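## Task

Set the red column standing upright on top of the white cube, approximately centred on it.

## Robot and tools

Robot. Two six-joint arms, left_arm and right_arm, each with a two-finger parallel gripper and a wrist camera. There are three scenes with fresh random layouts; the first is practice, but damage done there is charged to the later ones. finished_scene(scene) closes the current scene for good, and the stack must stay put with the robot released.

Frames. Scene frame: origin at table-top height midway between the nominal arm bases, +z up, +x out across the table, left_arm on the +y side (arm names do not match image sides). Actual bases: left_arm at (-0.016, +0.326, 0) m, right_arm at (-0.026, -0.331, 0) m, both turned almost nothing about z. Each arm reports its hand pose, velocities, targets and wrist-camera pose in its own base frame; cam_high and the table use the scene frame. A gripper's fingers point along its +z and close along its y. end_effector_position is the spot between the pads, roughly 1 cm short of the fingertips.

execute_actions(actions, cameras). actions is a list of actions; each action is a list of up to 15 rows, one row per 1/30 s step; a shorter action repeats its final row to fill 15 steps. Every row has exactly 14 numbers in [-1, 1], both arms always included: left_arm dx, dy, dz, rx, ry, rz, opening, then right_arm the same seven. The six pose numbers are offsets, not poses: measured from that arm's Hand target as it stood when the action began (every row counts from that same start, not from the row before), along that arm's base axes, rotating about the Hand target position. Scale: 1.0 equals 0.6 m or 180 degrees; rx, ry, rz form one rotation vector. Sending the same offset again moves further. All six zero re-requests the current Hand target. opening is absolute: +1 fully open (0.094 m), -1 closed; a 0 there is a real command, so resend the present value to leave a gripper alone. An empty actions list returns state plus all camera images.

move(target, speed, blend, opening_speed, grip_force, blocking, cameras). target is one 14-number row in the same layout and scale, or a list of up to 15 such rows; every row is an offset from the Hand targets at the move's start, never from the previous row. Paths are straight, all arms finish together, minimum 0.5 s, capped at 10 s overall. speed: m/s, 0.002 to 2.9, default 0.25 (turn rate up to twice that in rad/s); one value or one per target. blend: corner rounding radius in m for lists; 0 stops at each point. opening_speed: rate of the opening on the -1..1 scale per second, at least 0.2; use it to close gently. grip_force: per-pad force limit in N, 10 to 50, one value or one per arm; it persists, and lower values close slowly. blocking=false returns after about 0.5 s while motion continues. The result adds a move: line: done (within 10 mm and 2 degrees), off_target, moving, held or fault, plus limits such as paced (command clipped) or held (steps withheld). done does not mean no contact. Moves do not avoid obstacles or the other arm.

wait(seconds 0 to 10), stop() to brake a running move, zoom_image(camera, region [x0, y0, x1, y1] in pixels, at most 504 by 504; camera is cam_high, cam_left_wrist or cam_right_wrist from the latest images), read_manual(section="licences").

Results. end_effector_position (m) and end_effector_quat_wxyz in the arm base frame, possibly a few cm off. Hand target is the last commanded pose after clipping; the gripper often rests a few cm short of it from friction and weight, which does not by itself mean contact; resend the gap as an offset. Tool commands shows current commands. grip_measured is measured opening on the command scale; on a hard part under full squeeze it reads a little below the part width. grip_effort_nm is gripper motor effort (negative closing), not pad force. Joint velocities can be summarised as within noise. Joint torques include arm weight and have offsets. Motor temperatures: MOTOR HOT at 75 C, fault and fold at 90 C, arm collapses at 100 C; holding loads, stretching out or pushing at unreachable poses heats motors.

Motion notes. Orientation commands are clipped to 40 degrees from the current orientation each step. Do not route a gripper near its own base; go around. Near the first joint axis, small hand motions can swing the arm. To stop pressing on something, command the target back past the gripper. To release, command an opening clearly above grip_measured.

Cameras: cam_high (fixed, overhead-rear), cam_left_wrist, cam_right_wrist, each 672x504; calibration is approximate.

Avoid: dropping or releasing moving parts, fast impacts, hard pushes into table or fixtures, any contact between the two arms or one gripper closing on the other's fingers, strain on camera cables, and anything leaving the table. Objects may be nudged occasionally. Time passes while you think, so keep replies brisk.

Each tool is called after ">>>" as name(argument=value, ...), one argument or row to a line, values as JSON.

## Session

>>> execute_actions(
  actions=[],
)

Scene clock: 0.00 s.
left_arm: end_effector_position=(+0.3940, -0.0087, +0.1220) grip_measured=+1.000 grip_effort_nm=n/a end_effector_quat_wxyz=(+0.615, +0.011, +0.788, -0.030) | right_arm: end_effector_position=(+0.3889, -0.0018, +0.3946) grip_measured=-0.180 grip_effort_nm=n/a end_effector_quat_wxyz=(+0.693, -0.001, +0.721, -0.001)
Joint positions: left_arm=[0.006 1.48 0.331 0.904 0.068 -0.019 0.094] | right_arm=[-0.012 1.065 1.045 -0.02 -0.011 -0.003 0.039]
Joint velocities: within noise
Joint torques (N m): no reading
Motor temperatures (°C): left_arm=[27 28 29 27 22 24 26] | right_arm=[25 24 33 31 26 26 24]
Heat: left arm: 29 °C; right arm: 33 °C.
Hand target: left_arm +0.3959, -0.0087, +0.1274; +0.620, +0.011, +0.784, -0.030 | right_arm +0.3862, -0.0017, +0.4027; +0.700, -0.001, +0.714, -0.002
Tool commands: left_gripper/opening=+1.0 right_gripper/opening=-0.180362

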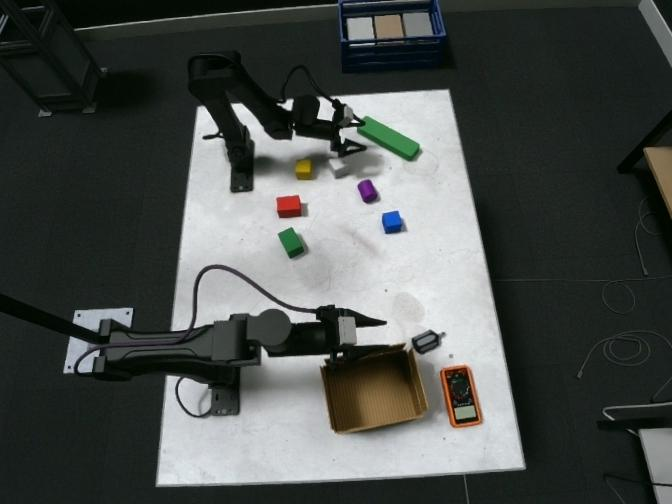

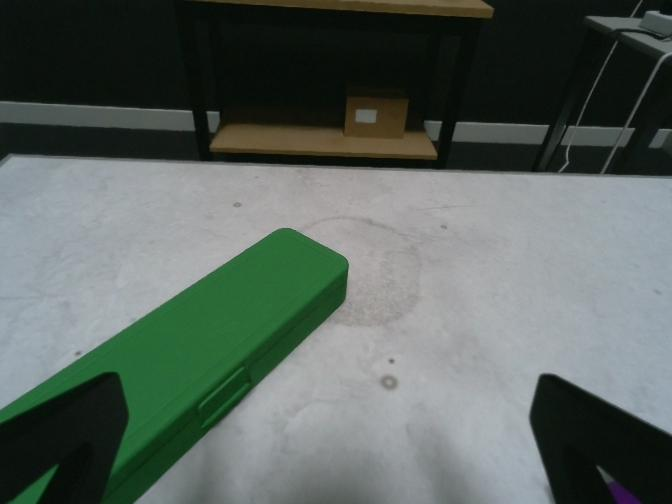

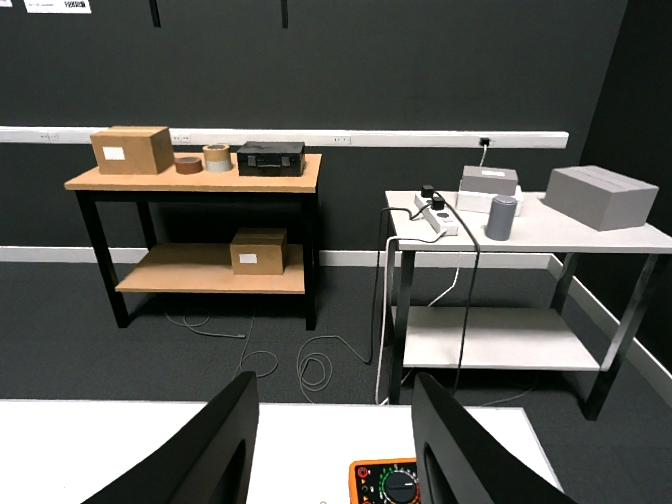

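>>> zoom_image(
  camera="cam_high",
  region=[220, 100, 440, 265],
)

Scaled by 2.291 from the camera's 672x504 image, which has a finer 960x720 frame.

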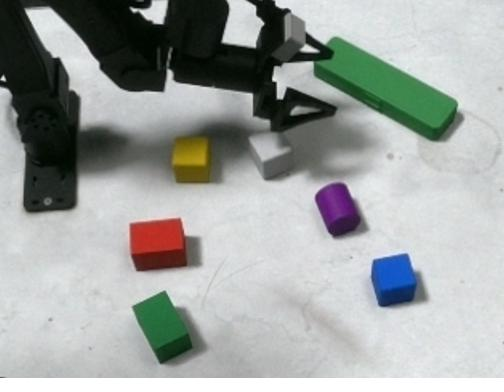

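>>> move(
  target=[
    [0,0,0.12,0,0,0,1,0,0,0,0,0,0,-0.18],
    [-0.375,-0.3,0.155,0.0205,0.425,0.0075,1,0,0,0,0,0,0,-0.18],
  ],
  blend=0.05,
  cameras=["all"],
)

Scene clock: 83.70 s.
left_arm: end_effector_position=(+0.1705, -0.1865, +0.2097) grip_measured=+1.000 grip_effort_nm=-0.01 end_effector_quat_wxyz=(+0.032, +0.002, +0.999, -0.034) | right_arm: end_effector_position=(+0.3889, -0.0018, +0.3946) grip_measured=-0.180 grip_effort_nm=0.07 end_effector_quat_wxyz=(+0.693, -0.001, +0.721, -0.001)
Joint positions: left_arm=[-0.835 1.455 1.531 -1.552 -0.002 -0.831 0.094] | right_arm=[-0.012 1.065 1.045 -0.02 -0.011 -0.003 0.039]
Joint torques (N m): left_arm=[-0.35 -4.9 8.14 0.83 -0.02 -0.1] | right_arm=[-0.05 -3.71 7.56 1.67 0 0]
Motor temperatures (°C): left_arm=[27 30 32 36 22 24 26] | right_arm=[25 24 34 36 25 25 24]
Heat: left arm: 36 °C; right arm: 36 °C.
Hand target: left_arm +0.1709, -0.1886, +0.2205; +0.002, +0.000, +1.000, -0.001 | right_arm +0.3862, -0.0017, +0.4027; +0.700, -0.001, +0.714, -0.002
Off the commanded pose: left_arm 0.011 m, 5 deg | right_arm 0.009 m, 1 deg.
joint sent to its limit (left arm) — joint 4 (wrist pitch), lower limit. The joint targets are off in orientation, not in position.
move: off_target (left_arm); blend cut to 0 m at target 1
camera_calibration:
cam_left_wrist: T_world_to_cam=[[-0.00248791, -0.997204, 0.0746822, -0.202278], [-0.928181, 0.0300938, 0.370911, 0.120649], [-0.372121, -0.0683958, -0.925661, 0.337505], [0, 0, 0, 1]] pos_world=[0.237074, -0.18226, 0.282771]

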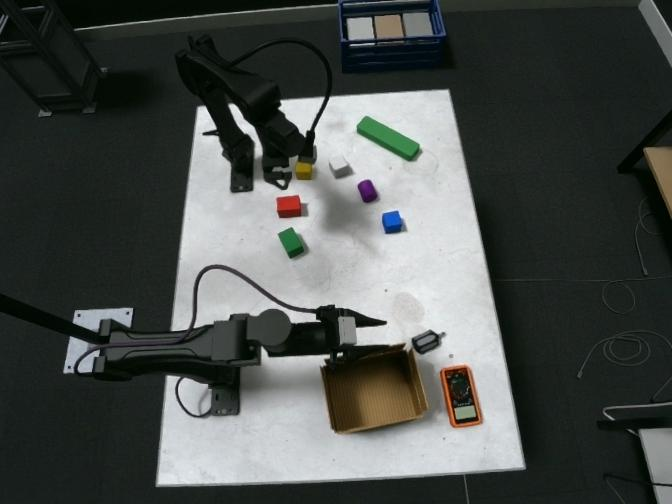

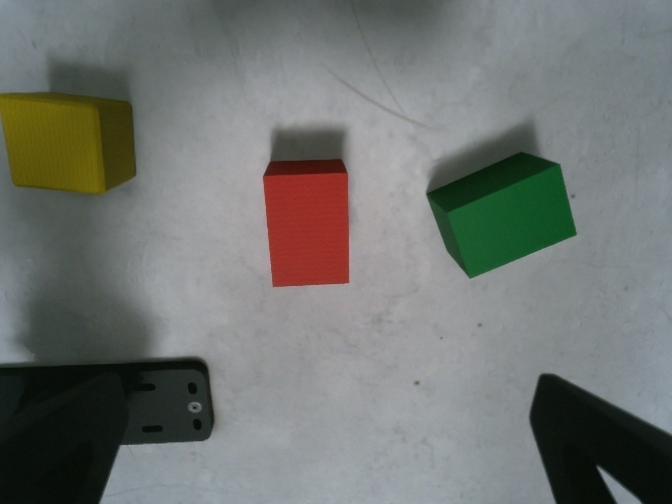

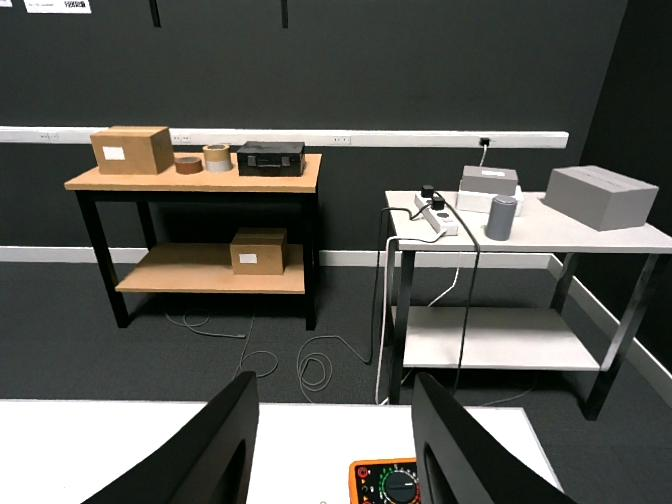

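>>> move(
  target=[0.1485,0.2143,-0.034,0,0,0,1,0,0,0,0,0,0,-0.18],
  cameras=["cam_left_wrist"],
)

Scene clock: 98.47 s.
left_arm: end_effector_position=(+0.2550, -0.0601, +0.1908) grip_measured=+1.000 grip_effort_nm=-0.02 end_effector_quat_wxyz=(+0.004, -0.003, +1.000, -0.003) | right_arm: end_effector_position=(+0.3889, -0.0018, +0.3946) grip_measured=-0.180 grip_effort_nm=0.06 end_effector_quat_wxyz=(+0.693, -0.001, +0.721, -0.001)
Joint positions: left_arm=[-0.233 1.55 1.545 -1.556 0.004 -0.239 0.094] | right_arm=[-0.012 1.065 1.045 -0.02 -0.011 -0.003 0.039]
Joint torques (N m): left_arm=[0.14 -5.24 8.35 0.7 -0.05 0.05] | right_arm=[-0.05 -3.73 7.57 1.68 0 0]
Heat: left arm: 33 °C; right arm: 36 °C.
Hand target: left_arm +0.2600, -0.0601, +0.2000; +0.002, +0.000, +1.000, -0.001 | right_arm +0.3862, -0.0017, +0.4027; +0.700, -0.001, +0.714, -0.002
Off the commanded pose: left_arm 0.011 m, 1 deg | right_arm 0.009 m, 1 deg.
joint sent to its limit (left arm) — joint 4 (wrist pitch), lower limit. The joint targets still meet the commanded pose.
move: off_target (left_arm)
camera_calibration:
cam_left_wrist: T_world_to_cam=[[0.0106186, -0.999872, 0.0119323, -0.0660713], [-0.905875, -0.00456613, 0.42352, 0.184509], [-0.423412, -0.0153063, -0.905808, 0.372621], [0, 0, 0, 1]] pos_world=[0.325616, -0.0595169, 0.260168]
Images, in order (width x height): cam_left_wrist 672x504.

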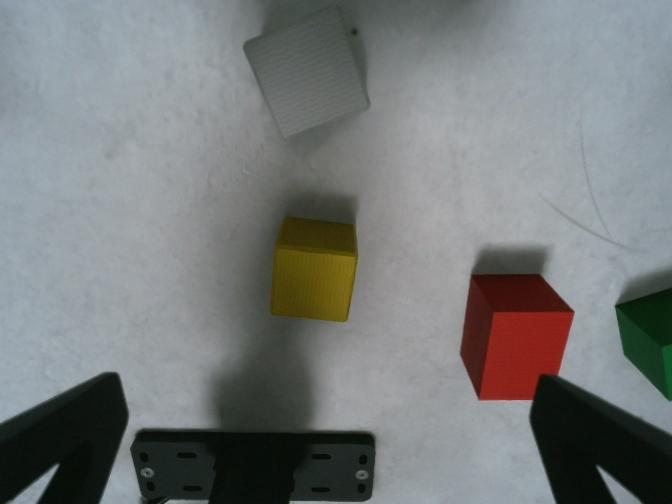

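>>> move(
  target=[
    [-0.175,-0.205,-0.05,0,0.139,0,0.4,0,0,0,0,0,0,-0.18],
    [-0.175,-0.205,-0.15,0,0.139,0,0.4,0,0,0,0,0,0,-0.18],
  ],
  cameras=["cam_left_wrist","cam_high"],
)

Scene clock: 117.67 s.
left_arm: end_effector_position=(+0.1562, -0.1832, +0.1138) grip_measured=+0.403 grip_effort_nm=-0.16 end_effector_quat_wxyz=(-0.213, -0.006, +0.977, -0.002) | right_arm: end_effector_position=(+0.3889, -0.0018, +0.3946) grip_measured=-0.180 grip_effort_nm=0.06 end_effector_quat_wxyz=(+0.693, -0.001, +0.721, -0.001)
Joint positions: left_arm=[-0.67 1.755 1.378 -1.535 0.267 -0.635 0.066] | right_arm=[-0.012 1.065 1.045 -0.02 -0.011 -0.003 0.039]
Joint torques (N m): left_arm=[-0.29 -6.57 4.12 0.16 0.11 0.04] | right_arm=[-0.05 -3.73 7.56 1.67 0 0]
Motor temperatures (°C): left_arm=[27 29 34 30 22 24 26] | right_arm=[25 24 34 37 25 25 24]
Heat: left arm: 34 °C; right arm: 37 °C.
Hand target: left_arm +0.1550, -0.1831, +0.1100; -0.215, +0.000, +0.977, -0.001 | right_arm +0.3862, -0.0017, +0.4027; +0.700, -0.001, +0.714, -0.002
Off the commanded pose: left_arm 0.004 m, 1 deg | right_arm 0.009 m, 1 deg.
move: done
camera_calibration:
cam_left_wrist: T_world_to_cam=[[0.0183856, -0.999815, 0.00563956, -0.187694], [-0.640397, -0.00744427, 0.768008, 0.0459137], [-0.767824, -0.0177319, -0.640416, 0.282242], [0, 0, 0, 1]] pos_world=[0.249566, -0.182313, 0.146549]
Images, in order (width x height): cam_high 672x504, cam_left_wrist 672x504.

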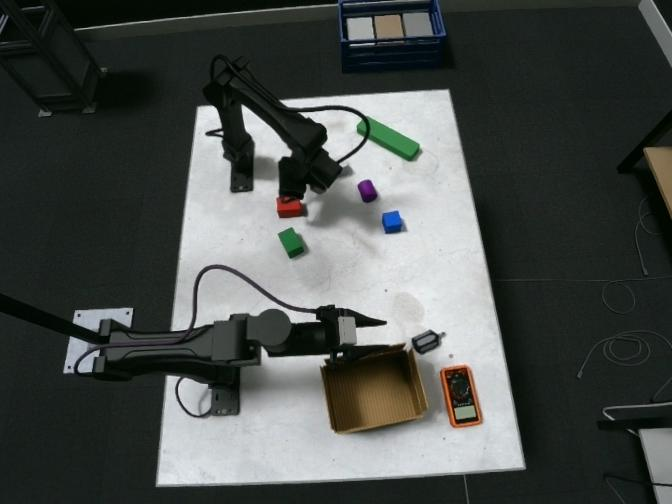

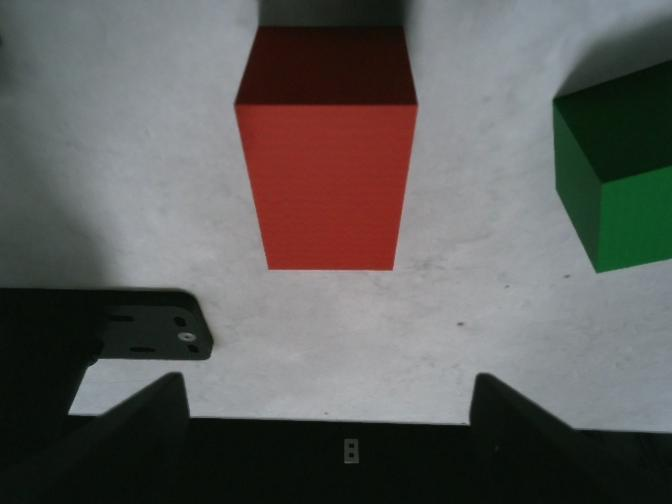

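>>> move(
  target=[0,0,-0.133,0,0,0,0.4,0,0,0,0,0,0,-0.18],
  speed=0.12,
  cameras=["cam_left_wrist"],
)

Scene clock: 122.20 s.
left_arm: end_effector_position=(+0.1573, -0.1840, +0.0356) grip_measured=+0.403 grip_effort_nm=-0.16 end_effector_quat_wxyz=(-0.212, -0.005, +0.977, -0.004) | right_arm: end_effector_position=(+0.3889, -0.0018, +0.3946) grip_measured=-0.180 grip_effort_nm=0.06 end_effector_quat_wxyz=(+0.693, -0.001, +0.721, -0.001)
Joint positions: left_arm=[-0.67 1.84 1.161 -1.229 0.267 -0.634 0.066] | right_arm=[-0.012 1.065 1.045 -0.02 -0.011 -0.003 0.039]
Joint torques (N m): left_arm=[-0.28 -6.48 3.6 0.19 0.11 0.04] | right_arm=[-0.03 -3.73 7.56 1.68 0 0]
Heat: left arm: 34 °C; right arm: 37 °C.
Hand target: left_arm +0.1551, -0.1831, +0.0302; -0.215, +0.000, +0.977, -0.001 | right_arm +0.3862, -0.0017, +0.4027; +0.700, -0.001, +0.714, -0.002
Off the commanded pose: left_arm 0.006 m, 1 deg | right_arm 0.009 m, 1 deg.
move: done
camera_calibration:
cam_left_wrist: T_world_to_cam=[[0.0169183, -0.999817, 0.00893602, -0.188027], [-0.642948, -0.00403425, 0.7659, 0.107776], [-0.765723, -0.0187032, -0.642898, 0.23257], [0, 0, 0, 1]] pos_world=[0.250559, -0.183208, 0.0686531]
Images, in order (width x height): cam_left_wrist 672x504.

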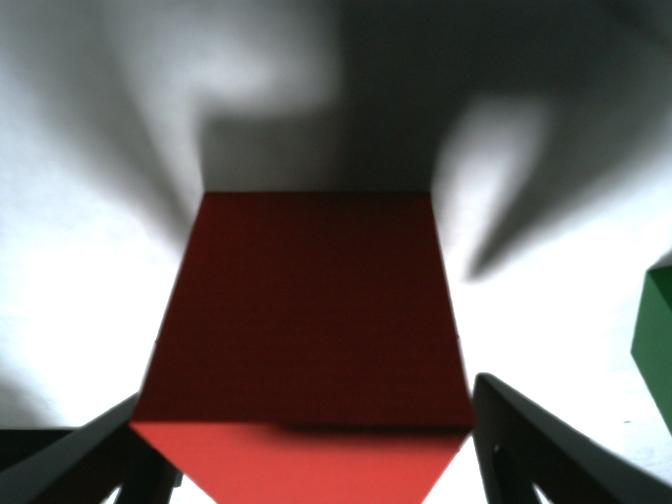

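>>> move(
  target=[
    [0,0,-0.015,0,0,0,0.4,0,0,0,0,0,0,-0.18],
    [0,0,-0.015,0,0,0,-0.3,0,0,0,0,0,0,-0.18],
  ],
  speed=0.1,
  grip_force=30,
  cameras=["cam_left_wrist"],
)

Scene clock: 129.33 s.
left_arm: end_effector_position=(+0.1581, -0.1847, +0.0274) grip_measured=-0.008 grip_effort_nm=-0.64 end_effector_quat_wxyz=(-0.210, -0.004, +0.978, -0.005) | right_arm: end_effector_position=(+0.3889, -0.0018, +0.3946) grip_measured=-0.180 grip_effort_nm=0.07 end_effector_quat_wxyz=(+0.693, -0.001, +0.721, -0.001)
Joint positions: left_arm=[-0.67 1.853 1.144 -1.194 0.267 -0.634 0.047] | right_arm=[-0.012 1.065 1.045 -0.02 -0.011 -0.003 0.039]
Joint torques (N m): left_arm=[-0.28 -6.27 3.44 0.21 0.11 0.04] | right_arm=[-0.05 -3.71 7.56 1.67 0 0]
Heat: left arm: 33 °C; right arm: 37 °C.
Hand target: left_arm +0.1550, -0.1831, +0.0212; -0.215, +0.000, +0.977, -0.001 | right_arm +0.3862, -0.0017, +0.4027; +0.700, -0.001, +0.714, -0.002
Off the commanded pose: left_arm 0.007 m, 1 deg | right_arm 0.009 m, 1 deg.
grip_force (N): 30, 30
move: done
camera_calibration:
cam_left_wrist: T_world_to_cam=[[0.016898, -0.999785, 0.0120478, -0.188741], [-0.64591, -0.00171753, 0.763412, 0.11551], [-0.763227, -0.020682, -0.6458, 0.227262], [0, 0, 0, 1]] pos_world=[0.251251, -0.183801, 0.0608581]
Images, in order (width x height): cam_left_wrist 672x504.

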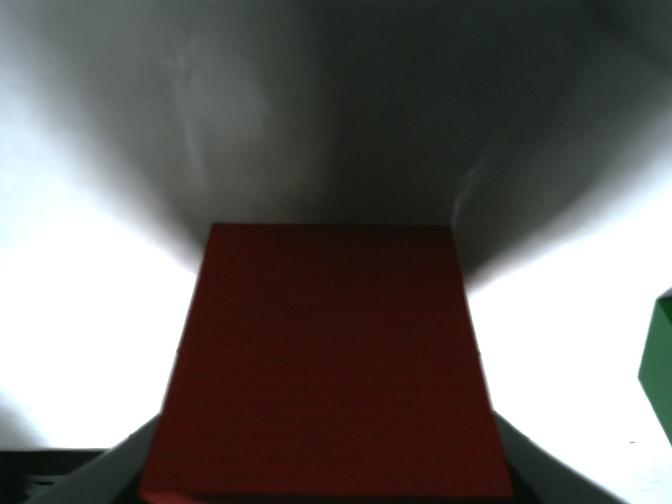

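>>> move(
  target=[
    [0,0,0.12,0,-0.11,0,-0.3,0,0,0,0,0,0,-0.18],
    [0.15,0.11,0.28,0,-0.33,0,-0.3,0,0,0,0,0,0,-0.18],
    [0.262,0.222,0.25,0,-0.5,0,-0.3,0,0,0,0,0,0,-0.18],
  ],
  speed=0.2,
  blend=0.04,
  cameras=["cam_left_wrist","cam_high"],
)

Scene clock: 140.70 s.
left_arm: end_effector_position=(+0.3133, -0.0522, +0.1751) grip_measured=-0.009 grip_effort_nm=-0.67 end_effector_quat_wxyz=(+0.536, +0.000, +0.844, -0.003) | right_arm: end_effector_position=(+0.3889, -0.0018, +0.3946) grip_measured=-0.180 grip_effort_nm=0.06 end_effector_quat_wxyz=(+0.693, -0.001, +0.721, -0.001)
Joint positions: left_arm=[-0.335 0.849 0.475 -0.086 -0.297 -0.15 0.047] | right_arm=[-0.012 1.065 1.045 -0.02 -0.011 -0.003 0.039]
Joint torques (N m): left_arm=[0.51 -1.35 5.29 2.72 -0.09 0.04] | right_arm=[-0.05 -3.71 7.57 1.67 0 0]
Heat: left arm: 32 °C; right arm: 37 °C.
Hand target: left_arm +0.3122, -0.0498, +0.1712; +0.539, +0.000, +0.843, -0.001 | right_arm +0.3862, -0.0017, +0.4027; +0.700, -0.001, +0.714, -0.002
Off the commanded pose: left_arm 0.005 m, 0 deg | right_arm 0.009 m, 1 deg.
grip_force (N): 30, 30
move: done
camera_calibration:
cam_left_wrist: T_world_to_cam=[[-0.00740935, -0.9999, 0.0120061, -0.0530563], [-0.773615, -0.00187592, -0.633653, 0.38781], [0.633613, -0.0139831, -0.773524, 0.0289738], [0, 0, 0, 1]] pos_world=[0.281264, -0.0519183, 0.268786]
Images, in order (width x height): cam_high 672x504, cam_left_wrist 672x504.

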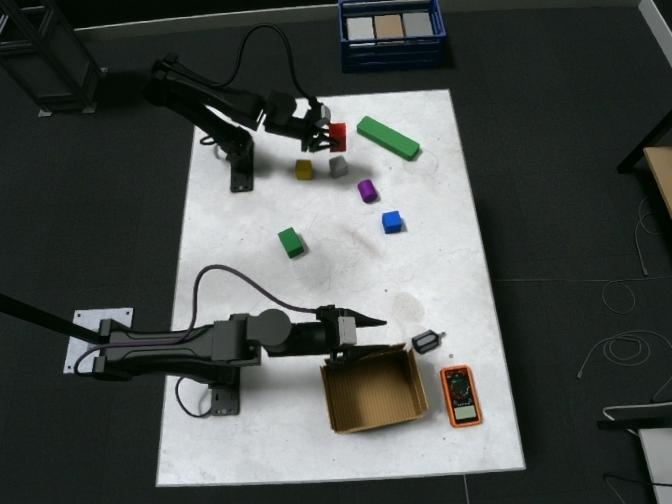

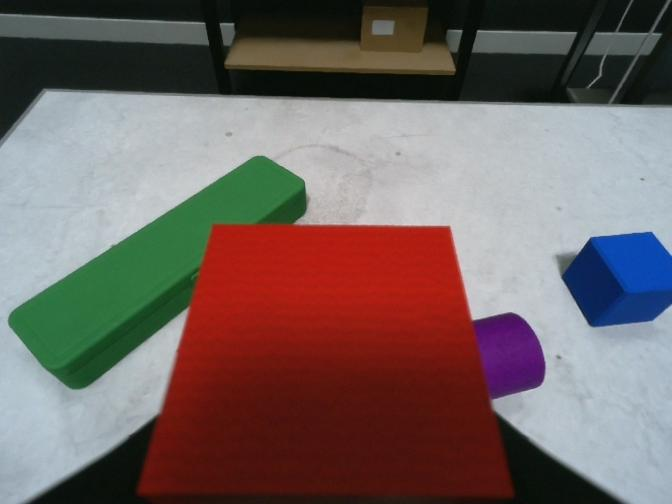

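>>> move(
  target=[0.001,0.005,-0.138,0,-0.005,0,-0.3,0,0,0,0,0,0,-0.18],
  speed=0.12,
  cameras=["cam_left_wrist","cam_high"],
)

>>> zoom_image(
  camera="cam_high",
  region=[270, 90, 420, 200],
)

Scene clock: 148.17 s.
left_arm: end_effector_position=(+0.3154, -0.0500, +0.0933) grip_measured=-0.009 grip_effort_nm=-0.67 end_effector_quat_wxyz=(+0.546, +0.000, +0.838, -0.005) | right_arm: end_effector_position=(+0.3889, -0.0018, +0.3946) grip_measured=-0.180 grip_effort_nm=0.06 end_effector_quat_wxyz=(+0.693, -0.001, +0.721, -0.001)
Joint positions: left_arm=[-0.318 1.083 0.174 0.475 -0.282 -0.138 0.047] | right_arm=[-0.012 1.065 1.045 -0.02 -0.011 -0.003 0.039]
Joint torques (N m): left_arm=[0.49 -1.16 4.49 2.73 -0.1 0.05] | right_arm=[-0.05 -3.73 7.56 1.67 0 0]
Heat: left arm: 33 °C; right arm: 37 °C.
Hand target: left_arm +0.3128, -0.0470, +0.0884; +0.545, +0.000, +0.838, -0.001 | right_arm +0.3862, -0.0017, +0.4027; +0.700, -0.001, +0.714, -0.002
Off the commanded pose: left_arm 0.006 m, 1 deg | right_arm 0.009 m, 1 deg.
grip_force (N): 30, 30
move: done
camera_calibration:
cam_left_wrist: T_world_to_cam=[[-0.00900446, -0.999838, 0.0155969, -0.0496729], [-0.758129, -0.00334467, -0.652096, 0.33442], [0.652043, -0.0176962, -0.757976, -0.0431615], [0, 0, 0, 1]] pos_world=[0.28123, -0.0493101, 0.186134]
Images, in order (width x height): cam_high 672x504, cam_left_wrist 672x504.

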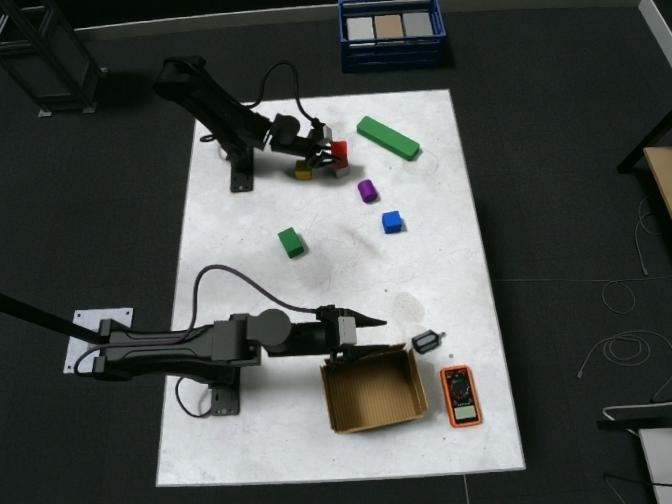

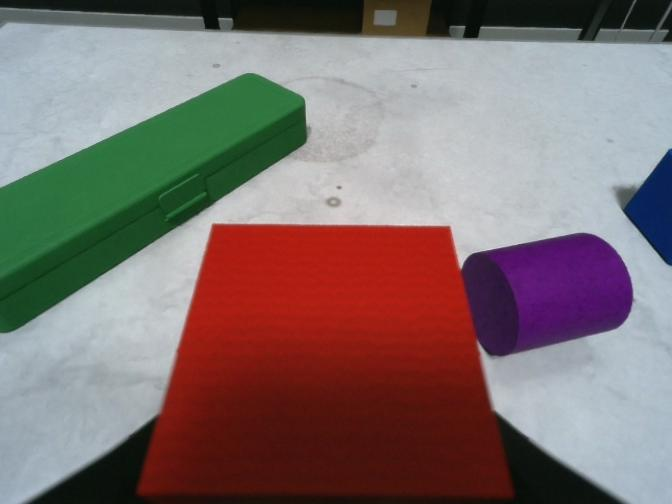

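Scaled by 3.360 from the camera's 672x504 image, which has a finer 960x720 frame.

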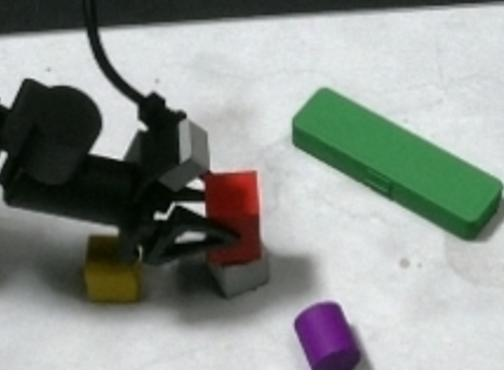

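>>> move(
  target=[0.004,0,-0.011,0,0,0,-0.3,0,0,0,0,0,0,-0.18],
  speed=0.03,
  cameras=["cam_high"],
)

>>> zoom_image(
  camera="cam_high",
  region=[300, 110, 380, 190],
)

Scene clock: 153.70 s.
left_arm: end_effector_position=(+0.3180, -0.0500, +0.0865) grip_measured=-0.009 grip_effort_nm=-0.67 end_effector_quat_wxyz=(+0.546, +0.000, +0.838, -0.005) | right_arm: end_effector_position=(+0.3889, -0.0018, +0.3946) grip_measured=-0.180 grip_effort_nm=0.06 end_effector_quat_wxyz=(+0.693, -0.001, +0.721, -0.001)
Joint positions: left_arm=[-0.314 1.143 0.162 0.549 -0.278 -0.135 0.047] | right_arm=[-0.012 1.065 1.045 -0.02 -0.011 -0.003 0.039]
Joint torques (N m): left_arm=[0.5 -1.36 4.29 2.73 -0.09 0.04] | right_arm=[-0.05 -3.73 7.56 1.67 0 0]
Heat: left arm: 34 °C; right arm: 38 °C.
Hand target: left_arm +0.3151, -0.0470, +0.0818; +0.545, +0.000, +0.838, -0.001 | right_arm +0.3862, -0.0017, +0.4027; +0.700, -0.001, +0.714, -0.002
Off the commanded pose: left_arm 0.006 m, 0 deg | right_arm 0.009 m, 1 deg.
grip_force (N): 30, 30
move: done
Images, in order (width x height): cam_high 672x504.

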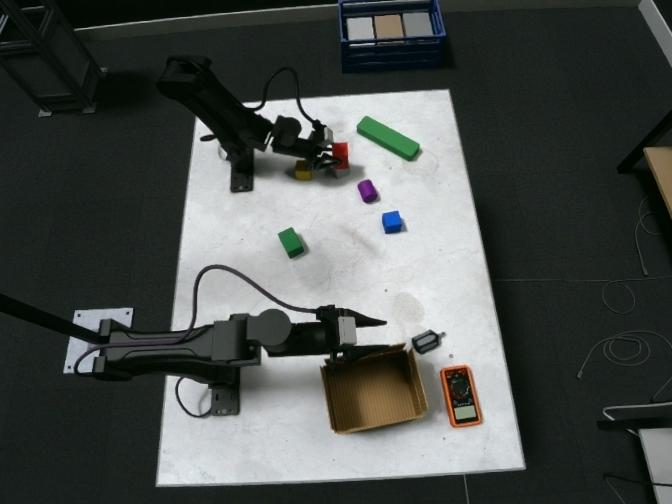

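Scaled by 6.300 from the camera's 672x504 image, which has a finer 960x720 frame.

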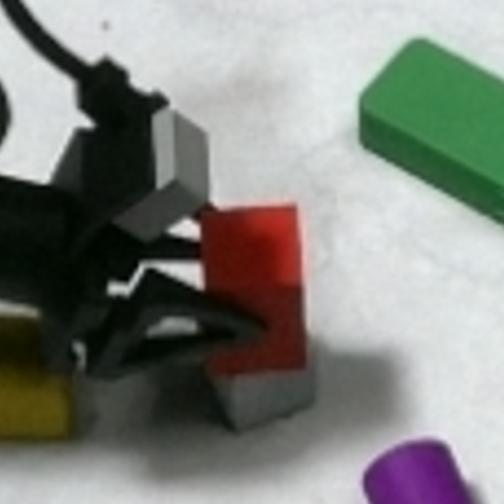

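>>> move(
  target=[0,0,-0.005,0,0,0,-0.3,0,0,0,0,0,0,-0.18],
  speed=0.02,
)

>>> move(
  target=[0,0,-0.004,0,0,0,-0.3,0,0,0,0,0,0,-0.18],
  speed=0.02,
)

Scene clock: 156.80 s.
left_arm: end_effector_position=(+0.3194, -0.0505, +0.0863) grip_measured=-0.009 grip_effort_nm=-0.67 end_effector_quat_wxyz=(+0.551, -0.001, +0.834, -0.006) | right_arm: end_effector_position=(+0.3889, -0.0018, +0.3946) grip_measured=-0.180 grip_effort_nm=0.06 end_effector_quat_wxyz=(+0.693, -0.001, +0.721, -0.001)
Joint positions: left_arm=[-0.314 1.163 0.156 0.587 -0.278 -0.135 0.047] | right_arm=[-0.012 1.065 1.045 -0.02 -0.011 -0.003 0.039]
Joint torques (N m): left_arm=[0.5 -1.31 4.12 2.63 -0.09 0.04] | right_arm=[-0.05 -3.71 7.57 1.67 0 0]
Heat: left arm: 34 °C; right arm: 38 °C.
Hand target: left_arm +0.3152, -0.0470, +0.0789; +0.545, +0.000, +0.838, -0.001 | right_arm +0.3862, -0.0017, +0.4027; +0.700, -0.001, +0.714, -0.002
Off the commanded pose: left_arm 0.009 m, 1 deg | right_arm 0.009 m, 1 deg.
grip_force (N): 30, 30
move: done

Scene clock: 157.60 s.
left_arm: end_effector_position=(+0.3212, -0.0511, +0.0865) grip_measured=-0.009 grip_effort_nm=-0.67 end_effector_quat_wxyz=(+0.554, -0.001, +0.833, -0.007) | right_arm: end_effector_position=(+0.3889, -0.0018, +0.3946) grip_measured=-0.180 grip_effort_nm=0.06 end_effector_quat_wxyz=(+0.693, -0.001, +0.721, -0.001)
Joint positions: left_arm=[-0.314 1.181 0.156 0.612 -0.278 -0.135 0.047] | right_arm=[-0.012 1.065 1.045 -0.02 -0.011 -0.003 0.039]
Joint torques (N m): left_arm=[0.49 -1.4 3.6 2.63 -0.09 0.04] | right_arm=[-0.05 -3.73 7.56 1.68 0 0]
Heat: left arm: 34 °C; right arm: 38 °C.
Hand target: left_arm +0.3152, -0.0470, +0.0765; +0.545, +0.000, +0.838, -0.001 | right_arm +0.3862, -0.0017, +0.4027; +0.700, -0.001, +0.714, -0.002
Off the commanded pose: left_arm 0.012 m, 1 deg | right_arm 0.009 m, 1 deg.
grip_force (N): 30, 30
move: off_target (left_arm)

>>> move(
  target=[
    [0,0,0.0075,0,0,0,-0.3,0,0,0,0,0,0,-0.18],
    [0,0,0.0075,0,0,0,0.3,0,0,0,0,0,0,-0.18],
  ],
  speed=0.03,
  opening_speed=0.5,
  cameras=["cam_high"],
)

>>> zoom_image(
  camera="cam_high",
  region=[300, 110, 380, 190],
)

Scene clock: 163.20 s.
left_arm: end_effector_position=(+0.3194, -0.0505, +0.0842) grip_measured=+0.297 grip_effort_nm=0.13 end_effector_quat_wxyz=(+0.548, +0.000, +0.836, -0.006) | right_arm: end_effector_position=(+0.3889, -0.0018, +0.3946) grip_measured=-0.180 grip_effort_nm=0.06 end_effector_quat_wxyz=(+0.693, -0.001, +0.721, -0.001)
Joint positions: left_arm=[-0.314 1.173 0.156 0.59 -0.278 -0.135 0.061] | right_arm=[-0.012 1.065 1.045 -0.02 -0.011 -0.003 0.039]
Joint torques (N m): left_arm=[0.5 -3.19 4.46 2.42 -0.1 0.04] | right_arm=[-0.06 -3.73 7.56 1.68 0 0]
Motor temperatures (°C): left_arm=[27 29 31 35 22 24 26] | right_arm=[25 24 34 38 25 25 24]
Heat: left arm: 35 °C; right arm: 38 °C.
Hand target: left_arm +0.3153, -0.0470, +0.0810; +0.545, +0.000, +0.838, -0.001 | right_arm +0.3862, -0.0017, +0.4027; +0.700, -0.001, +0.714, -0.002
Off the commanded pose: left_arm 0.006 m, 1 deg | right_arm 0.009 m, 1 deg.
grip_force (N): 30, 30
move: done
Images, in order (width x height): cam_high 672x504.

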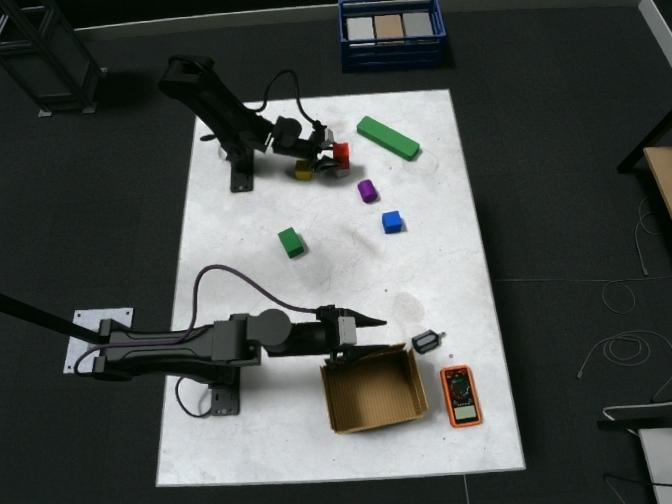

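Scaled by 6.300 from the camera's 672x504 image, which has a finer 960x720 frame.

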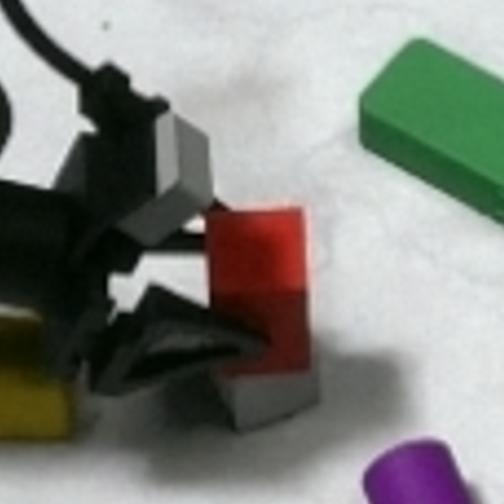

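>>> move(
  target=[
    [-0.1,0,0.05,0,0,0,0.45,0,0,0,0,0,0,-0.18],
    [-0.16,0,0.2,0,0,0,0.45,0,0,0,0,0,0,-0.18],
  ],
  speed=0.12,
  blend=0.03,
  cameras=["all"],
)

>>> zoom_image(
  camera="cam_high",
  region=[300, 110, 380, 190],
)

Scene clock: 168.80 s.
left_arm: end_effector_position=(+0.2194, -0.0483, +0.1857) grip_measured=+0.447 grip_effort_nm=0.13 end_effector_quat_wxyz=(+0.534, +0.011, +0.845, +0.004) | right_arm: end_effector_position=(+0.3889, -0.0018, +0.3946) grip_measured=-0.180 grip_effort_nm=0.07 end_effector_quat_wxyz=(+0.693, -0.001, +0.721, -0.001)
Joint positions: left_arm=[-0.712 0.388 0.478 -0.649 -0.627 -0.331 0.068] | right_arm=[-0.012 1.065 1.045 -0.02 -0.011 -0.003 0.039]
Joint torques (N m): left_arm=[-0.54 2.51 9.59 2.2 -0.37 -0.12] | right_arm=[-0.05 -3.73 7.56 1.67 0 0]
Heat: left arm: 35 °C; right arm: 38 °C.
Hand target: left_arm +0.2192, -0.0469, +0.2009; +0.545, +0.000, +0.838, -0.001 | right_arm +0.3862, -0.0017, +0.4027; +0.700, -0.001, +0.714, -0.002
Off the commanded pose: left_arm 0.015 m, 2 deg | right_arm 0.009 m, 1 deg.
grip_force (N): 30, 30
move: off_target (left_arm)
camera_calibration:
cam_left_wrist: T_world_to_cam=[[-0.0177668, -0.999775, -0.0116207, -0.0433362], [-0.776178, 0.0211179, -0.63016, 0.322929], [0.630264, -0.00217619, -0.776378, 0.0985423], [0, 0, 0, 1]] pos_world=[0.187773, -0.0499316, 0.279499]

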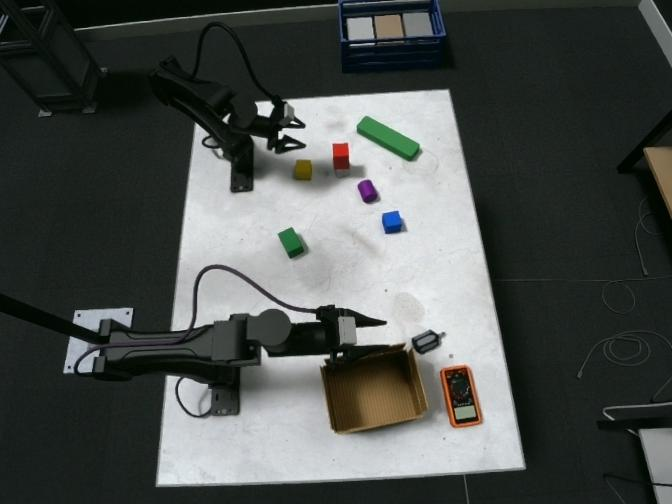

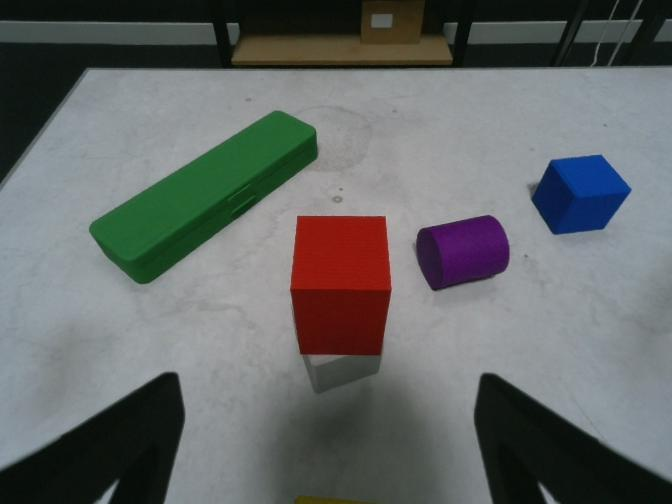

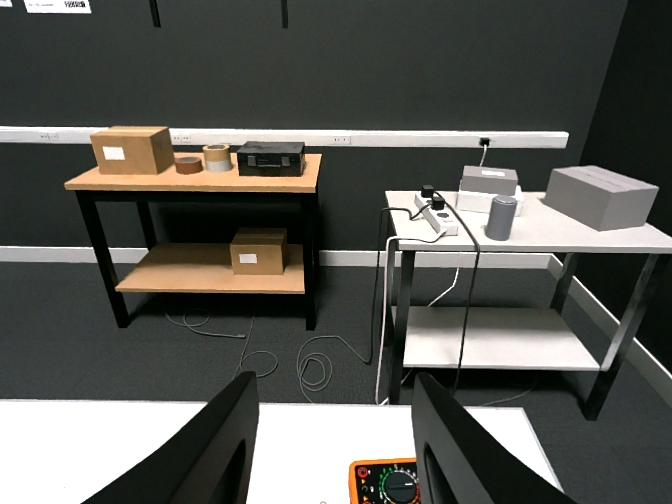

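Scaled by 6.300 from the camera's 672x504 image, which has a finer 960x720 frame.

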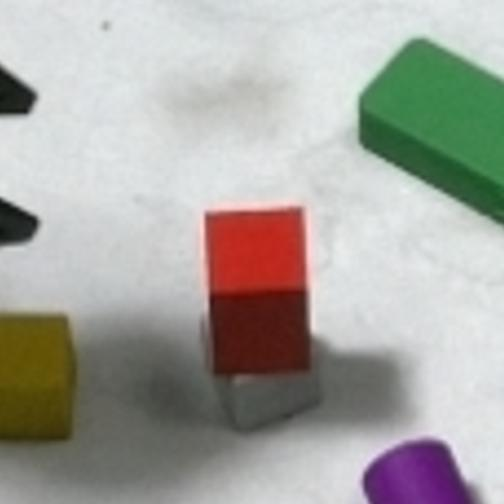

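>>> finished_scene(
  scene=1,
)

The scene is finished: the task was done.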